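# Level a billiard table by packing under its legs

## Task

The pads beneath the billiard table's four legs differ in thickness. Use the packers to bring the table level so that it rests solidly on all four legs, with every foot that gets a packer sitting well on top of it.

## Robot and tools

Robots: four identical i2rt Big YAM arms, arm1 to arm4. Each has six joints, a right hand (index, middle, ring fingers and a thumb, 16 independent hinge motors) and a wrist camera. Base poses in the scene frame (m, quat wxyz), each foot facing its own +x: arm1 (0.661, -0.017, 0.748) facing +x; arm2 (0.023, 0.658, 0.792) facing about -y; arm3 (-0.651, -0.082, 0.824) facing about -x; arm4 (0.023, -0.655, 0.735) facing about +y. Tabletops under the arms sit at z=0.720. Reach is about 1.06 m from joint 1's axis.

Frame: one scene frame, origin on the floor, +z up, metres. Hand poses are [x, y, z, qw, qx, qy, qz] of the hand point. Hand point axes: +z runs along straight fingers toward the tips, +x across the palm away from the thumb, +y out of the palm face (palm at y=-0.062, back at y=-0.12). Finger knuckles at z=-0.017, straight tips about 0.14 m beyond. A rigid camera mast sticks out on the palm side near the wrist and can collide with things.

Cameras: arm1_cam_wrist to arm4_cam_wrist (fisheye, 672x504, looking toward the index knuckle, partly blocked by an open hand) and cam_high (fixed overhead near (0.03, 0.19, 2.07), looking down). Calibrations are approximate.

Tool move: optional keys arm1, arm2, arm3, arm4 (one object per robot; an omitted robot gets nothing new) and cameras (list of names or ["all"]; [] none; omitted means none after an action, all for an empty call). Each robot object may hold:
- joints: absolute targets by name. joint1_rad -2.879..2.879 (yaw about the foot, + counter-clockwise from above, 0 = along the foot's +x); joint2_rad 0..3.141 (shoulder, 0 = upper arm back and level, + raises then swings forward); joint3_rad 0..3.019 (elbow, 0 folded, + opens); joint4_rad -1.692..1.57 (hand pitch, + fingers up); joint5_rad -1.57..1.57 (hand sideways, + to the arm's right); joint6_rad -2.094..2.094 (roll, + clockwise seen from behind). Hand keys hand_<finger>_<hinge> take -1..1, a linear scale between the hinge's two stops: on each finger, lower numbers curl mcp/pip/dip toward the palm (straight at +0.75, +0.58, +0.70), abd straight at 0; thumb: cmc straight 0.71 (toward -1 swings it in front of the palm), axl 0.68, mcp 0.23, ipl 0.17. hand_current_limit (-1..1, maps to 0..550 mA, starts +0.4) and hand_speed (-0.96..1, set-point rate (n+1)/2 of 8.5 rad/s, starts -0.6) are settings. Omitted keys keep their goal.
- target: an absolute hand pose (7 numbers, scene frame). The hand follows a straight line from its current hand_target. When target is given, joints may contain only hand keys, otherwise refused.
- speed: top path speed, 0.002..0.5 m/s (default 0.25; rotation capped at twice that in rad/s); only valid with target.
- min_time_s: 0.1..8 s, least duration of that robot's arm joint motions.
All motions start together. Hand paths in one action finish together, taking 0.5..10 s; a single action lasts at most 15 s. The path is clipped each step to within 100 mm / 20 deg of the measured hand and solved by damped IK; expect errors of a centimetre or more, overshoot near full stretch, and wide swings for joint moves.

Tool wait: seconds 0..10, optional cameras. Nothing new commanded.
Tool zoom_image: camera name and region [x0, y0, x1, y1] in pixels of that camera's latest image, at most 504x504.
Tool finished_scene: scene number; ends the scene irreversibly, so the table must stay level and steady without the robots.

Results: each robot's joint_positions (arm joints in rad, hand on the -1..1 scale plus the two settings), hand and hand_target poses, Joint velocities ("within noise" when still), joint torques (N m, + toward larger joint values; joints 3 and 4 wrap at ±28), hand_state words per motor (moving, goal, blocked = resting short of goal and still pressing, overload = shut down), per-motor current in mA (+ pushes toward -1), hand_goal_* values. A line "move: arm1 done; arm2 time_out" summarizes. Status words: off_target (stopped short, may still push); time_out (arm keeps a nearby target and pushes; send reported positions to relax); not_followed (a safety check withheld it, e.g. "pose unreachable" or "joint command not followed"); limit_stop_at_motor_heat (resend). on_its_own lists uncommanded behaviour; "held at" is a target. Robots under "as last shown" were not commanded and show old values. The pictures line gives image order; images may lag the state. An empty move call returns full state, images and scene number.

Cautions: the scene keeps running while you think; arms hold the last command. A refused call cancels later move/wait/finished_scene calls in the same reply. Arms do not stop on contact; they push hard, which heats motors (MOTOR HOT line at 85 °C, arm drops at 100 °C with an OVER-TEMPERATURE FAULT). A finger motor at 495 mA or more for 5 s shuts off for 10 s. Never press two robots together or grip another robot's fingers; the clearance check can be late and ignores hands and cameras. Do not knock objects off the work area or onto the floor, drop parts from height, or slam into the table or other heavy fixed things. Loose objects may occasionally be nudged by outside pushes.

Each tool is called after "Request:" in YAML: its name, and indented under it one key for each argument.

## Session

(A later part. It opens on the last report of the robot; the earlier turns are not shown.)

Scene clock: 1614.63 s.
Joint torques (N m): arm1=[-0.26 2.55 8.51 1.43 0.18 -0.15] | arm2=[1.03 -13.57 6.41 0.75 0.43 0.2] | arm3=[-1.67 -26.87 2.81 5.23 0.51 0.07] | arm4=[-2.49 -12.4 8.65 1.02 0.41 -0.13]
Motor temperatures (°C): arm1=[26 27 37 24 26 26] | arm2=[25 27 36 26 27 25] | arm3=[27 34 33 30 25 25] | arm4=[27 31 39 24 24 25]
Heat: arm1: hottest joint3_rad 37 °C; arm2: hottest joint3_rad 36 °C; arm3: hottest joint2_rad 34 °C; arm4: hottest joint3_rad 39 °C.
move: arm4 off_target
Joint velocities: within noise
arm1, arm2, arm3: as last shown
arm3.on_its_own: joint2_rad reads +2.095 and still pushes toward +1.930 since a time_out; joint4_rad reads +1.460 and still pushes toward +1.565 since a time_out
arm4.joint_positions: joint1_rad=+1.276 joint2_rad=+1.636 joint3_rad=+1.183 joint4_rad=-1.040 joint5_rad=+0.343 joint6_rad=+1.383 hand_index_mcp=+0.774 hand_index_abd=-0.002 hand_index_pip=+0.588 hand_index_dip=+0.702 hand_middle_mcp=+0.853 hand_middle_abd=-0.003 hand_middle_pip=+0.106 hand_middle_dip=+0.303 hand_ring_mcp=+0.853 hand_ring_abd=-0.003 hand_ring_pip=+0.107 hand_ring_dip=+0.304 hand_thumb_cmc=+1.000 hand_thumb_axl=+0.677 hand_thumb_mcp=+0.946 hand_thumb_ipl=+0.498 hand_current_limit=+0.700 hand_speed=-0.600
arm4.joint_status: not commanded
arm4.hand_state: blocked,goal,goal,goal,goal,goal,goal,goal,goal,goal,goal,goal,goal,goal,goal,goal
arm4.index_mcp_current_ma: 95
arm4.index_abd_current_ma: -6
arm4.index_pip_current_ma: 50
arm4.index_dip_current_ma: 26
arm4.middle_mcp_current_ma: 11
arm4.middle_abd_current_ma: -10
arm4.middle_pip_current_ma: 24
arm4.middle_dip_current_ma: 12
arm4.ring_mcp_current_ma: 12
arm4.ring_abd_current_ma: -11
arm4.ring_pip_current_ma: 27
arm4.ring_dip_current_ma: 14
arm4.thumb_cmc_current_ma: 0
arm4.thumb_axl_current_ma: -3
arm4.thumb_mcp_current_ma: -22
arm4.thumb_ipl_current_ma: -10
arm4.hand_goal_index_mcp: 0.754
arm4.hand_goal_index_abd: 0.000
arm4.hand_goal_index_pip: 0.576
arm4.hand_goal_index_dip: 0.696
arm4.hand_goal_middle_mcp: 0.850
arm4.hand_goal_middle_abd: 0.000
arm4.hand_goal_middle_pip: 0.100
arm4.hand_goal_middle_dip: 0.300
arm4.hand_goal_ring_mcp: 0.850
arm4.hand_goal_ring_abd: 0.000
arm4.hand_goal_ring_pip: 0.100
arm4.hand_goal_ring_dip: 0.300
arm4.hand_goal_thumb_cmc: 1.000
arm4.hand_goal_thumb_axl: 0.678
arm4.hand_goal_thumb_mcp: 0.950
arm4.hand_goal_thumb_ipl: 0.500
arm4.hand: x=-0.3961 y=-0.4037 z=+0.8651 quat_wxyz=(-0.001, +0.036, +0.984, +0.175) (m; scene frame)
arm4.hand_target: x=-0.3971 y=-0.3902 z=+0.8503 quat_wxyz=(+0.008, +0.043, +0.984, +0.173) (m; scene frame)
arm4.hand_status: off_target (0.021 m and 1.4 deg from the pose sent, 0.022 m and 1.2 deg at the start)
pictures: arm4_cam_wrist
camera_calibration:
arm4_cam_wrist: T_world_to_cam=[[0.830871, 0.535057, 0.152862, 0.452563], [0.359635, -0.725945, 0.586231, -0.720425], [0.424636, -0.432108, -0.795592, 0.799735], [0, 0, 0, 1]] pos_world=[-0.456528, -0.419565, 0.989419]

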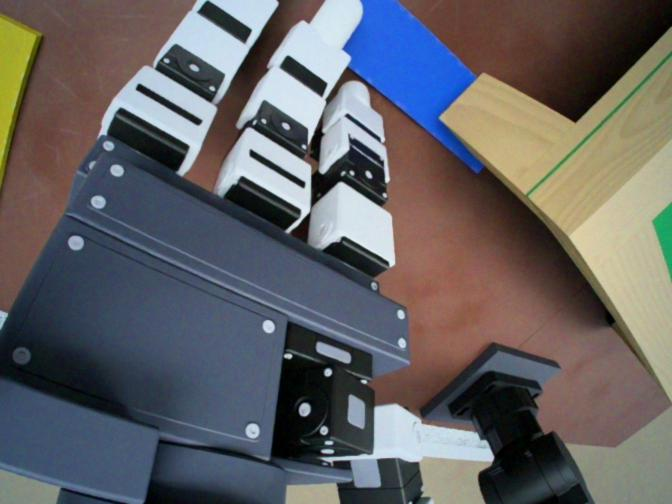

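Request:
move:
  arm4: {"target":[-0.398,-0.382,0.851,0.00757,0.04296,0.98387,0.17348],"speed":0.05}
  cameras: ["arm4_cam_wrist"]

Request:
zoom_image:
  camera: "arm4_cam_wrist"
  region: [270, 0, 522, 190]

Scene clock: 1617.50 s.
Joint torques (N m): arm1=[-0.26 2.49 8.51 1.42 0.18 -0.16] | arm2=[1.08 -13.39 6.38 0.76 0.43 0.19] | arm3=[-1.9 -26.93 2.8 5.24 0.5 0.07] | arm4=[-3.02 -12.22 9.07 1.11 0.44 -0.13]
Motor temperatures (°C): arm1=[26 27 37 24 26 26] | arm2=[25 27 36 26 27 25] | arm3=[27 34 33 30 25 25] | arm4=[27 31 39 24 24 25]
Heat: arm1: hottest joint3_rad 37 °C; arm2: hottest joint3_rad 36 °C; arm3: hottest joint2_rad 34 °C; arm4: hottest joint3_rad 39 °C.
move: arm4 off_target
Joint velocities: within noise
arm1, arm2, arm3: as last shown
arm3.on_its_own: joint2_rad reads +2.095 and still pushes toward +1.930 since a time_out; joint4_rad reads +1.460 and still pushes toward +1.565 since a time_out
arm4.joint_positions: joint1_rad=+1.267 joint2_rad=+1.636 joint3_rad=+1.184 joint4_rad=-1.040 joint5_rad=+0.341 joint6_rad=+1.368 hand_index_mcp=+0.788 hand_index_abd=-0.007 hand_index_pip=+0.597 hand_index_dip=+0.708 hand_middle_mcp=+0.853 hand_middle_abd=-0.003 hand_middle_pip=+0.106 hand_middle_dip=+0.303 hand_ring_mcp=+0.853 hand_ring_abd=-0.003 hand_ring_pip=+0.107 hand_ring_dip=+0.304 hand_thumb_cmc=+1.000 hand_thumb_axl=+0.677 hand_thumb_mcp=+0.946 hand_thumb_ipl=+0.498 hand_current_limit=+0.700 hand_speed=-0.600
arm4.joint_status: not commanded
arm4.hand_state: blocked,goal,blocked,goal,goal,goal,goal,goal,goal,goal,goal,goal,goal,goal,goal,goal
arm4.index_mcp_current_ma: 162
arm4.index_abd_current_ma: -24
arm4.index_pip_current_ma: 94
arm4.index_dip_current_ma: 52
arm4.middle_mcp_current_ma: 11
arm4.middle_abd_current_ma: -10
arm4.middle_pip_current_ma: 24
arm4.middle_dip_current_ma: 12
arm4.ring_mcp_current_ma: 12
arm4.ring_abd_current_ma: -11
arm4.ring_pip_current_ma: 27
arm4.ring_dip_current_ma: 14
arm4.thumb_cmc_current_ma: 0
arm4.thumb_axl_current_ma: -3
arm4.thumb_mcp_current_ma: -22
arm4.thumb_ipl_current_ma: -10
arm4.hand_goal_index_mcp: 0.754
arm4.hand_goal_index_abd: 0.000
arm4.hand_goal_index_pip: 0.576
arm4.hand_goal_index_dip: 0.696
arm4.hand_goal_middle_mcp: 0.850
arm4.hand_goal_middle_abd: 0.000
arm4.hand_goal_middle_pip: 0.100
arm4.hand_goal_middle_dip: 0.300
arm4.hand_goal_ring_mcp: 0.850
arm4.hand_goal_ring_abd: 0.000
arm4.hand_goal_ring_pip: 0.100
arm4.hand_goal_ring_dip: 0.300
arm4.hand_goal_thumb_cmc: 1.000
arm4.hand_goal_thumb_axl: 0.678
arm4.hand_goal_thumb_mcp: 0.950
arm4.hand_goal_thumb_ipl: 0.500
arm4.hand: x=-0.3956 y=-0.3996 z=+0.8654 quat_wxyz=(+0.000, +0.033, +0.984, +0.175) (m; scene frame)
arm4.hand_target: x=-0.3969 y=-0.3828 z=+0.8513 quat_wxyz=(+0.008, +0.043, +0.984, +0.173) (m; scene frame)
arm4.hand_status: off_target (0.023 m and 1.5 deg from the pose sent, 0.026 m and 1.4 deg at the start)
pictures: arm4_cam_wrist
camera_calibration:
arm4_cam_wrist: T_world_to_cam=[[0.827443, 0.53973, 0.155017, 0.448483], [0.361298, -0.723012, 0.588827, -0.718241], [0.429887, -0.431213, -0.793254, 0.801919], [0, 0, 0, 1]] pos_world=[-0.45633, -0.415559, 0.989523]

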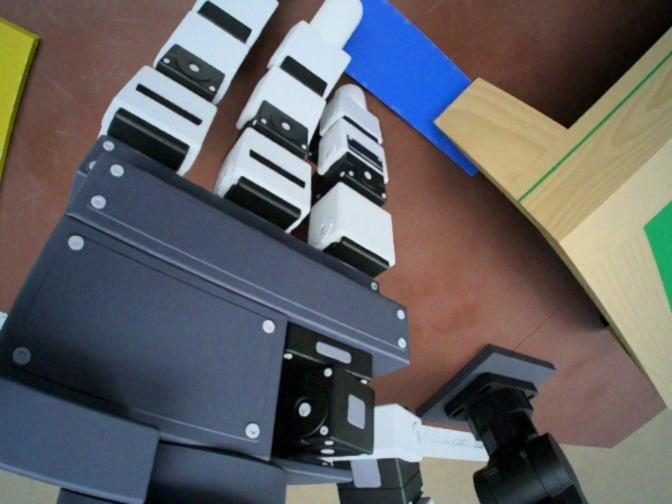

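Scaled by 2.000 from the camera's 672x504 image, which has a finer 960x720 frame.

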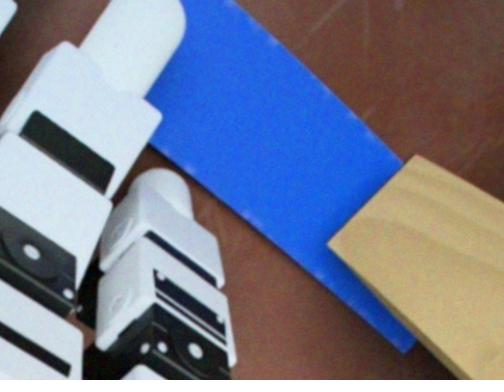

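Request:
move:
  arm4: {"target":[-0.398,-0.388,0.874,0.00757,0.04296,0.98387,0.17348],"speed":0.05}
  cameras: ["arm4_cam_wrist"]

Request:
zoom_image:
  camera: "arm4_cam_wrist"
  region: [270, 0, 522, 190]

Scene clock: 1622.60 s.
Joint torques (N m): arm1=[-0.26 2.49 8.53 1.43 0.18 -0.15] | arm2=[0.97 -13.68 6.38 0.8 0.43 0.21] | arm3=[-1.61 -27.05 2.84 5.19 0.5 0.06] | arm4=[-1.38 -14.62 11.14 -0.43 0.54 0]
Motor temperatures (°C): arm1=[26 27 37 24 26 26] | arm2=[25 27 36 26 27 25] | arm3=[27 34 33 30 25 25] | arm4=[27 31 39 24 24 25]
Heat: arm1: hottest joint3_rad 37 °C; arm2: hottest joint3_rad 36 °C; arm3: hottest joint2_rad 34 °C; arm4: hottest joint3_rad 39 °C.
move: arm4 off_target
Joint velocities: within noise
arm1.joint_positions: joint1_rad=-1.887 joint2_rad=+0.645 joint3_rad=+1.412 joint4_rad=-1.335 joint5_rad=-0.004 joint6_rad=+1.113 hand_index_mcp=+0.978 hand_index_abd=-0.495 hand_index_pip=+0.978 hand_index_dip=+0.977 hand_middle_mcp=+0.978 hand_middle_abd=-0.494 hand_middle_pip=+0.978 hand_middle_dip=+0.977 hand_ring_mcp=+0.978 hand_ring_abd=-0.494 hand_ring_pip=+0.978 hand_ring_dip=+0.978 hand_thumb_cmc=+1.000 hand_thumb_axl=+0.677 hand_thumb_mcp=+0.948 hand_thumb_ipl=+0.498 hand_current_limit=+0.400 hand_speed=-0.600
arm1.joint_status: not commanded
arm1.hand_state: goal,goal,goal,goal,goal,goal,goal,goal,goal,goal,goal,goal,goal,goal,goal,goal
arm1.index_mcp_current_ma: -7
arm1.index_abd_current_ma: 17
arm1.index_pip_current_ma: -8
arm1.index_dip_current_ma: -12
arm1.middle_mcp_current_ma: -8
arm1.middle_abd_current_ma: 22
arm1.middle_pip_current_ma: -9
arm1.middle_dip_current_ma: -11
arm1.ring_mcp_current_ma: -7
arm1.ring_abd_current_ma: 22
arm1.ring_pip_current_ma: -9
arm1.ring_dip_current_ma: -9
arm1.thumb_cmc_current_ma: -1
arm1.thumb_axl_current_ma: -2
arm1.thumb_mcp_current_ma: -9
arm1.thumb_ipl_current_ma: -8
arm1.hand_goal_index_mcp: 0.980
arm1.hand_goal_index_abd: -0.500
arm1.hand_goal_index_pip: 0.980
arm1.hand_goal_index_dip: 0.980
arm1.hand_goal_middle_mcp: 0.980
arm1.hand_goal_middle_abd: -0.500
arm1.hand_goal_middle_pip: 0.980
arm1.hand_goal_middle_dip: 0.980
arm1.hand_goal_ring_mcp: 0.980
arm1.hand_goal_ring_abd: -0.500
arm1.hand_goal_ring_pip: 0.980
arm1.hand_goal_ring_dip: 0.980
arm1.hand_goal_thumb_cmc: 1.000
arm1.hand_goal_thumb_axl: 0.678
arm1.hand_goal_thumb_mcp: 0.950
arm1.hand_goal_thumb_ipl: 0.500
arm1.hand: x=+0.8229 y=+0.1906 z=+1.3090 quat_wxyz=(-0.188, +0.576, +0.658, +0.446) (m; scene frame)
arm1.hand_target: x=+0.8248 y=+0.1848 z=+1.3194 quat_wxyz=(-0.182, +0.575, +0.656, +0.453) (m; scene frame)
arm1.hand_status: not commanded
arm2, arm3: as last shown
arm3.on_its_own: joint2_rad reads +2.095 and still pushes toward +1.930 since a time_out; joint4_rad reads +1.460 and still pushes toward +1.565 since a time_out
arm4.joint_positions: joint1_rad=+1.259 joint2_rad=+1.636 joint3_rad=+1.188 joint4_rad=-1.069 joint5_rad=+0.341 joint6_rad=+1.367 hand_index_mcp=+0.770 hand_index_abd=-0.008 hand_index_pip=+0.585 hand_index_dip=+0.701 hand_middle_mcp=+0.853 hand_middle_abd=-0.003 hand_middle_pip=+0.106 hand_middle_dip=+0.303 hand_ring_mcp=+0.853 hand_ring_abd=-0.003 hand_ring_pip=+0.107 hand_ring_dip=+0.304 hand_thumb_cmc=+1.000 hand_thumb_axl=+0.677 hand_thumb_mcp=+0.946 hand_thumb_ipl=+0.498 hand_current_limit=+0.700 hand_speed=-0.600
arm4.joint_status: not commanded
arm4.hand_state: goal,goal,goal,goal,goal,goal,goal,goal,goal,goal,goal,goal,goal,goal,goal,goal
arm4.index_mcp_current_ma: 74
arm4.index_abd_current_ma: -29
arm4.index_pip_current_ma: 36
arm4.index_dip_current_ma: 22
arm4.middle_mcp_current_ma: 11
arm4.middle_abd_current_ma: -10
arm4.middle_pip_current_ma: 24
arm4.middle_dip_current_ma: 12
arm4.ring_mcp_current_ma: 12
arm4.ring_abd_current_ma: -11
arm4.ring_pip_current_ma: 27
arm4.ring_dip_current_ma: 14
arm4.thumb_cmc_current_ma: 0
arm4.thumb_axl_current_ma: -3
arm4.thumb_mcp_current_ma: -22
arm4.thumb_ipl_current_ma: -10
arm4.hand_goal_index_mcp: 0.754
arm4.hand_goal_index_abd: 0.000
arm4.hand_goal_index_pip: 0.576
arm4.hand_goal_index_dip: 0.696
arm4.hand_goal_middle_mcp: 0.850
arm4.hand_goal_middle_abd: 0.000
arm4.hand_goal_middle_pip: 0.100
arm4.hand_goal_middle_dip: 0.300
arm4.hand_goal_ring_mcp: 0.850
arm4.hand_goal_ring_abd: 0.000
arm4.hand_goal_ring_pip: 0.100
arm4.hand_goal_ring_dip: 0.300
arm4.hand_goal_thumb_cmc: 1.000
arm4.hand_goal_thumb_axl: 0.678
arm4.hand_goal_thumb_mcp: 0.950
arm4.hand_goal_thumb_ipl: 0.500
arm4.hand: x=-0.3891 y=-0.3975 z=+0.8663 quat_wxyz=(+0.013, +0.034, +0.985, +0.171) (m; scene frame)
arm4.hand_target: x=-0.3976 y=-0.3882 z=+0.8741 quat_wxyz=(+0.007, +0.043, +0.984, +0.174) (m; scene frame)
arm4.hand_status: off_target (0.015 m and 1.2 deg from the pose sent, 0.015 m and 1.5 deg at the start)
pictures: arm4_cam_wrist
camera_calibration:
arm4_cam_wrist: T_world_to_cam=[[0.827571, 0.534626, 0.171177, 0.42596], [0.341379, -0.721367, 0.60257, -0.738646], [0.445631, -0.440233, -0.779492, 0.791386], [0, 0, 0, 1]] pos_world=[-0.45302, -0.41217, 0.98905]

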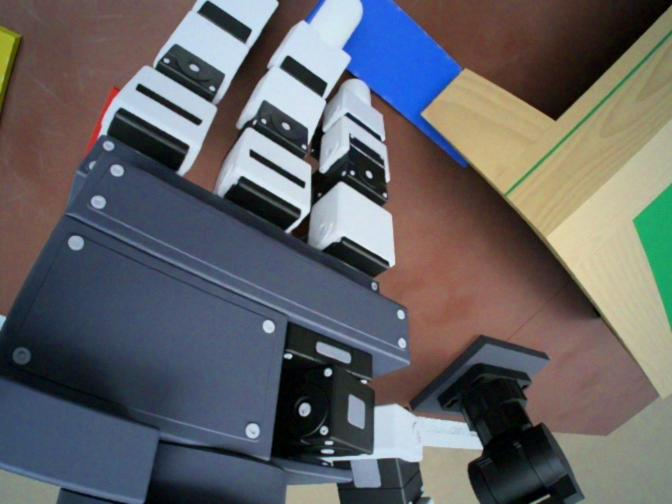

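Scaled by 2.000 from the camera's 672x504 image, which has a finer 960x720 frame.

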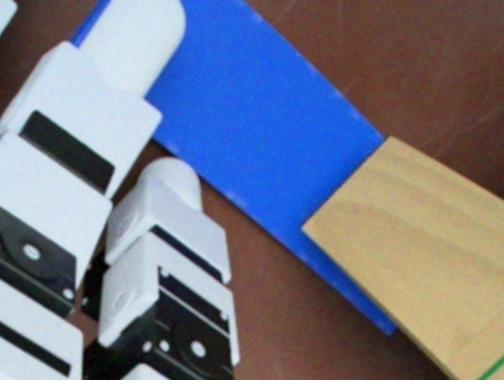

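Request:
move:
  arm4: {"target":[-0.405,-0.435,0.89,0.00757,0.04296,0.98387,0.17348],"speed":0.12}

Request:
move:
  arm4: {"target":[-0.46,-0.43,0.94,0.00757,0.04296,0.98387,0.17348],"speed":0.2,"joints":{"hand_index_mcp":0.98,"hand_index_pip":0.98,"hand_index_dip":0.98,"hand_index_abd":-0.5,"hand_middle_mcp":0.98,"hand_middle_pip":0.98,"hand_middle_dip":0.98,"hand_middle_abd":-0.5,"hand_ring_mcp":0.98,"hand_ring_pip":0.98,"hand_ring_dip":0.98,"hand_ring_abd":-0.5}}
  cameras: ["arm4_cam_wrist"]

Request:
zoom_image:
  camera: "arm4_cam_wrist"
  region: [330, 0, 582, 190]

Scene clock: 1632.53 s.
Joint torques (N m): arm1=[-0.26 2.49 8.51 1.43 0.18 -0.15] | arm2=[1.03 -13.68 6.38 0.73 0.42 0.2] | arm3=[-1.61 -26.87 2.78 5.24 0.47 0.06] | arm4=[0.32 -16.26 11.59 -0.57 0.6 0.09]
Motor temperatures (°C): arm1=[26 27 37 24 26 26] | arm2=[25 27 36 26 27 25] | arm3=[27 35 33 30 25 25] | arm4=[27 31 39 24 24 25]
Heat: arm1: hottest joint3_rad 37 °C; arm2: hottest joint3_rad 36 °C; arm3: hottest joint2_rad 35 °C; arm4: hottest joint3_rad 39 °C.
move: arm4 off_target
Joint velocities: within noise
arm1, arm3: as last shown
arm2.joint_positions: joint1_rad=+1.154 joint2_rad=+1.658 joint3_rad=+1.208 joint4_rad=-1.030 joint5_rad=+0.332 joint6_rad=+1.296 hand_index_mcp=+0.975 hand_index_abd=-0.493 hand_index_pip=+0.975 hand_index_dip=+0.977 hand_middle_mcp=+0.977 hand_middle_abd=-0.494 hand_middle_pip=+0.975 hand_middle_dip=+0.977 hand_ring_mcp=+0.977 hand_ring_abd=-0.493 hand_ring_pip=+0.975 hand_ring_dip=+0.977 hand_thumb_cmc=+1.000 hand_thumb_axl=+0.678 hand_thumb_mcp=+0.947 hand_thumb_ipl=+0.498 hand_current_limit=+0.700 hand_speed=-0.600
arm2.joint_status: not commanded
arm2.hand_state: goal,goal,goal,goal,goal,goal,goal,goal,goal,goal,goal,goal,goal,goal,goal,goal
arm2.index_mcp_current_ma: -15
arm2.index_abd_current_ma: 18
arm2.index_pip_current_ma: -17
arm2.index_dip_current_ma: -9
arm2.middle_mcp_current_ma: -8
arm2.middle_abd_current_ma: 17
arm2.middle_pip_current_ma: -14
arm2.middle_dip_current_ma: -9
arm2.ring_mcp_current_ma: -9
arm2.ring_abd_current_ma: 19
arm2.ring_pip_current_ma: -16
arm2.ring_dip_current_ma: -7
arm2.thumb_cmc_current_ma: 0
arm2.thumb_axl_current_ma: -1
arm2.thumb_mcp_current_ma: -11
arm2.thumb_ipl_current_ma: -7
arm2.hand_goal_index_mcp: 0.980
arm2.hand_goal_index_abd: -0.500
arm2.hand_goal_index_pip: 0.980
arm2.hand_goal_index_dip: 0.980
arm2.hand_goal_middle_mcp: 0.980
arm2.hand_goal_middle_abd: -0.500
arm2.hand_goal_middle_pip: 0.980
arm2.hand_goal_middle_dip: 0.980
arm2.hand_goal_ring_mcp: 0.980
arm2.hand_goal_ring_abd: -0.500
arm2.hand_goal_ring_pip: 0.980
arm2.hand_goal_ring_dip: 0.980
arm2.hand_goal_thumb_cmc: 1.000
arm2.hand_goal_thumb_axl: 0.678
arm2.hand_goal_thumb_mcp: 0.950
arm2.hand_goal_thumb_ipl: 0.500
arm2.hand: x=+0.4040 y=+0.3260 z=+0.9240 quat_wxyz=(+0.172, +0.981, -0.087, -0.012) (m; scene frame)
arm2.hand_target: x=+0.4050 y=+0.3251 z=+0.9200 quat_wxyz=(+0.174, +0.980, -0.092, -0.011) (m; scene frame)
arm2.hand_status: not commanded
arm3.on_its_own: joint2_rad reads +2.095 and still pushes toward +1.930 since a time_out; joint4_rad reads +1.460 and still pushes toward +1.565 since a time_out
arm4.joint_positions: joint1_rad=+1.339 joint2_rad=+1.636 joint3_rad=+1.202 joint4_rad=-1.147 joint5_rad=+0.343 joint6_rad=+1.467 hand_index_mcp=+0.760 hand_index_abd=-0.004 hand_index_pip=+0.580 hand_index_dip=+0.699 hand_middle_mcp=+0.853 hand_middle_abd=-0.003 hand_middle_pip=+0.106 hand_middle_dip=+0.303 hand_ring_mcp=+0.853 hand_ring_abd=-0.003 hand_ring_pip=+0.107 hand_ring_dip=+0.304 hand_thumb_cmc=+1.000 hand_thumb_axl=+0.677 hand_thumb_mcp=+0.946 hand_thumb_ipl=+0.498 hand_current_limit=+0.700 hand_speed=-0.600
arm4.joint_status: not commanded
arm4.hand_state: goal,goal,goal,goal,goal,goal,goal,goal,goal,goal,goal,goal,goal,goal,goal,goal
arm4.index_mcp_current_ma: 27
arm4.index_abd_current_ma: -13
arm4.index_pip_current_ma: 14
arm4.index_dip_current_ma: 12
arm4.middle_mcp_current_ma: 11
arm4.middle_abd_current_ma: -10
arm4.middle_pip_current_ma: 24
arm4.middle_dip_current_ma: 12
arm4.ring_mcp_current_ma: 12
arm4.ring_abd_current_ma: -11
arm4.ring_pip_current_ma: 27
arm4.ring_dip_current_ma: 14
arm4.thumb_cmc_current_ma: 0
arm4.thumb_axl_current_ma: -3
arm4.thumb_mcp_current_ma: -22
arm4.thumb_ipl_current_ma: -10
arm4.hand_goal_index_mcp: 0.754
arm4.hand_goal_index_abd: 0.000
arm4.hand_goal_index_pip: 0.576
arm4.hand_goal_index_dip: 0.696
arm4.hand_goal_middle_mcp: 0.850
arm4.hand_goal_middle_abd: 0.000
arm4.hand_goal_middle_pip: 0.100
arm4.hand_goal_middle_dip: 0.300
arm4.hand_goal_ring_mcp: 0.850
arm4.hand_goal_ring_abd: 0.000
arm4.hand_goal_ring_pip: 0.100
arm4.hand_goal_ring_dip: 0.300
arm4.hand_goal_thumb_cmc: 1.000
arm4.hand_goal_thumb_axl: 0.678
arm4.hand_goal_thumb_mcp: 0.950
arm4.hand_goal_thumb_ipl: 0.500
arm4.hand: x=-0.3890 y=-0.4353 z=+0.8714 quat_wxyz=(+0.029, +0.039, +0.984, +0.169) (m; scene frame)
arm4.hand_target: x=-0.4042 y=-0.4353 z=+0.8901 quat_wxyz=(+0.007, +0.043, +0.984, +0.173) (m; scene frame)
arm4.hand_status: off_target (0.025 m and 2.5 deg from the pose sent, 0.047 m and 1.2 deg at the start)
pictures: none

Scene clock: 1633.80 s.
Joint torques (N m): arm1=[-0.26 2.49 8.51 1.42 0.18 -0.16] | arm2=[1.14 -13.63 6.41 0.79 0.43 0.21] | arm3=[-1.96 -26.93 2.77 5.22 0.49 0.07] | arm4=[0.85 -15.68 12.48 -0.49 0.42 0.09]
Motor temperatures (°C): arm1=[26 27 37 24 26 26] | arm2=[25 27 36 26 27 25] | arm3=[27 35 33 30 25 25] | arm4=[27 31 39 24 24 25]
Heat: arm1: hottest joint3_rad 37 °C; arm2: hottest joint3_rad 36 °C; arm3: hottest joint2_rad 35 °C; arm4: hottest joint3_rad 39 °C.
move: arm4 off_target
Joint velocities: within noise
arm1, arm2: as last shown
arm3.joint_positions: joint1_rad=+0.339 joint2_rad=+2.095 joint3_rad=+0.456 joint4_rad=+1.460 joint5_rad=+0.552 joint6_rad=+0.117 hand_index_mcp=+0.763 hand_index_abd=+0.001 hand_index_pip=+0.580 hand_index_dip=+0.699 hand_middle_mcp=+0.762 hand_middle_abd=+0.001 hand_middle_pip=+0.580 hand_middle_dip=+0.699 hand_ring_mcp=+0.763 hand_ring_abd=+0.001 hand_ring_pip=+0.580 hand_ring_dip=+0.699 hand_thumb_cmc=+0.734 hand_thumb_axl=+0.712 hand_thumb_mcp=-0.665 hand_thumb_ipl=+0.171 hand_current_limit=+0.400 hand_speed=-0.600
arm3.joint_status: not commanded
arm3.hand_state: goal,goal,goal,goal,goal,goal,goal,goal,goal,goal,goal,goal,goal,blocked,blocked,goal
arm3.index_mcp_current_ma: 5
arm3.index_abd_current_ma: 0
arm3.index_pip_current_ma: 1
arm3.index_dip_current_ma: 1
arm3.middle_mcp_current_ma: 4
arm3.middle_abd_current_ma: 0
arm3.middle_pip_current_ma: 1
arm3.middle_dip_current_ma: 1
arm3.ring_mcp_current_ma: 5
arm3.ring_abd_current_ma: 0
arm3.ring_pip_current_ma: 1
arm3.ring_dip_current_ma: 1
arm3.thumb_cmc_current_ma: 17
arm3.thumb_axl_current_ma: 55
arm3.thumb_mcp_current_ma: 65
arm3.thumb_ipl_current_ma: 0
arm3.hand_goal_index_mcp: 0.754
arm3.hand_goal_index_abd: 0.000
arm3.hand_goal_index_pip: 0.576
arm3.hand_goal_index_dip: 0.696
arm3.hand_goal_middle_mcp: 0.754
arm3.hand_goal_middle_abd: 0.000
arm3.hand_goal_middle_pip: 0.576
arm3.hand_goal_middle_dip: 0.696
arm3.hand_goal_ring_mcp: 0.754
arm3.hand_goal_ring_abd: 0.000
arm3.hand_goal_ring_pip: 0.576
arm3.hand_goal_ring_dip: 0.696
arm3.hand_goal_thumb_cmc: 0.714
arm3.hand_goal_thumb_axl: 0.678
arm3.hand_goal_thumb_mcp: -0.700
arm3.hand_goal_thumb_ipl: 0.170
arm3.on_its_own: joint2_rad reads +2.095 and still pushes toward +1.930 since a time_out; joint4_rad reads +1.460 and still pushes toward +1.565 since a time_out
arm3.hand: x=-0.1774 y=-0.0409 z=+0.9118 quat_wxyz=(+0.504, +0.597, +0.467, +0.414) (m; scene frame)
arm3.hand_target: x=-0.1803 y=-0.0434 z=+1.0101 quat_wxyz=(+0.531, +0.563, +0.368, +0.516) (m; scene frame)
arm3.hand_status: not commanded
arm4.joint_positions: joint1_rad=+1.342 joint2_rad=+1.705 joint3_rad=+1.464 joint4_rad=-1.315 joint5_rad=+0.346 joint6_rad=+1.477 hand_index_mcp=+0.975 hand_index_abd=-0.493 hand_index_pip=+0.975 hand_index_dip=+0.977 hand_middle_mcp=+0.978 hand_middle_abd=-0.494 hand_middle_pip=+0.975 hand_middle_dip=+0.977 hand_ring_mcp=+0.978 hand_ring_abd=-0.493 hand_ring_pip=+0.974 hand_ring_dip=+0.977 hand_thumb_cmc=+1.000 hand_thumb_axl=+0.677 hand_thumb_mcp=+0.946 hand_thumb_ipl=+0.498 hand_current_limit=+0.700 hand_speed=-0.600
arm4.joint_status: all done
arm4.hand_state: goal,goal,goal,goal,goal,goal,goal,goal,goal,goal,goal,goal,goal,goal,goal,goal
arm4.index_mcp_current_ma: -21
arm4.index_abd_current_ma: 25
arm4.index_pip_current_ma: -21
arm4.index_dip_current_ma: -12
arm4.middle_mcp_current_ma: -9
arm4.middle_abd_current_ma: 22
arm4.middle_pip_current_ma: -21
arm4.middle_dip_current_ma: -11
arm4.ring_mcp_current_ma: -10
arm4.ring_abd_current_ma: 25
arm4.ring_pip_current_ma: -24
arm4.ring_dip_current_ma: -13
arm4.thumb_cmc_current_ma: 0
arm4.thumb_axl_current_ma: -3
arm4.thumb_mcp_current_ma: -22
arm4.thumb_ipl_current_ma: -10
arm4.hand_goal_index_mcp: 0.980
arm4.hand_goal_index_abd: -0.500
arm4.hand_goal_index_pip: 0.980
arm4.hand_goal_index_dip: 0.980
arm4.hand_goal_middle_mcp: 0.980
arm4.hand_goal_middle_abd: -0.500
arm4.hand_goal_middle_pip: 0.980
arm4.hand_goal_middle_dip: 0.980
arm4.hand_goal_ring_mcp: 0.980
arm4.hand_goal_ring_abd: -0.500
arm4.hand_goal_ring_pip: 0.980
arm4.hand_goal_ring_dip: 0.980
arm4.hand_goal_thumb_cmc: 1.000
arm4.hand_goal_thumb_axl: 0.678
arm4.hand_goal_thumb_mcp: 0.950
arm4.hand_goal_thumb_ipl: 0.500
arm4.hand: x=-0.4427 y=-0.4267 z=+0.9338 quat_wxyz=(+0.016, +0.044, +0.984, +0.172) (m; scene frame)
arm4.hand_target: x=-0.4594 y=-0.4304 z=+0.9399 quat_wxyz=(+0.007, +0.043, +0.984, +0.173) (m; scene frame)
arm4.hand_status: off_target (0.019 m and 1.0 deg from the pose sent, 0.099 m and 2.5 deg at the start)
pictures: arm4_cam_wrist
camera_calibration:
arm4_cam_wrist: T_world_to_cam=[[0.837864, 0.517364, 0.174125, 0.468778], [0.324877, -0.728939, 0.60258, -0.792633], [0.438679, -0.448311, -0.778831, 0.84788], [0, 0, 0, 1]] pos_world=[-0.507211, -0.440196, 1.05635]

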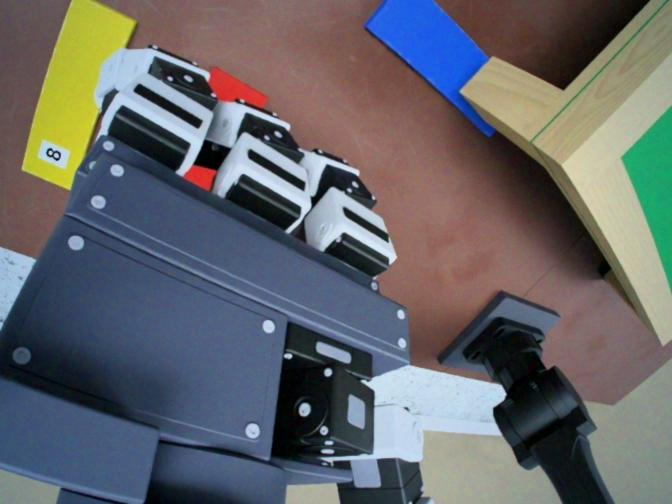

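Scaled by 2.000 from the camera's 672x504 image, which has a finer 960x720 frame.

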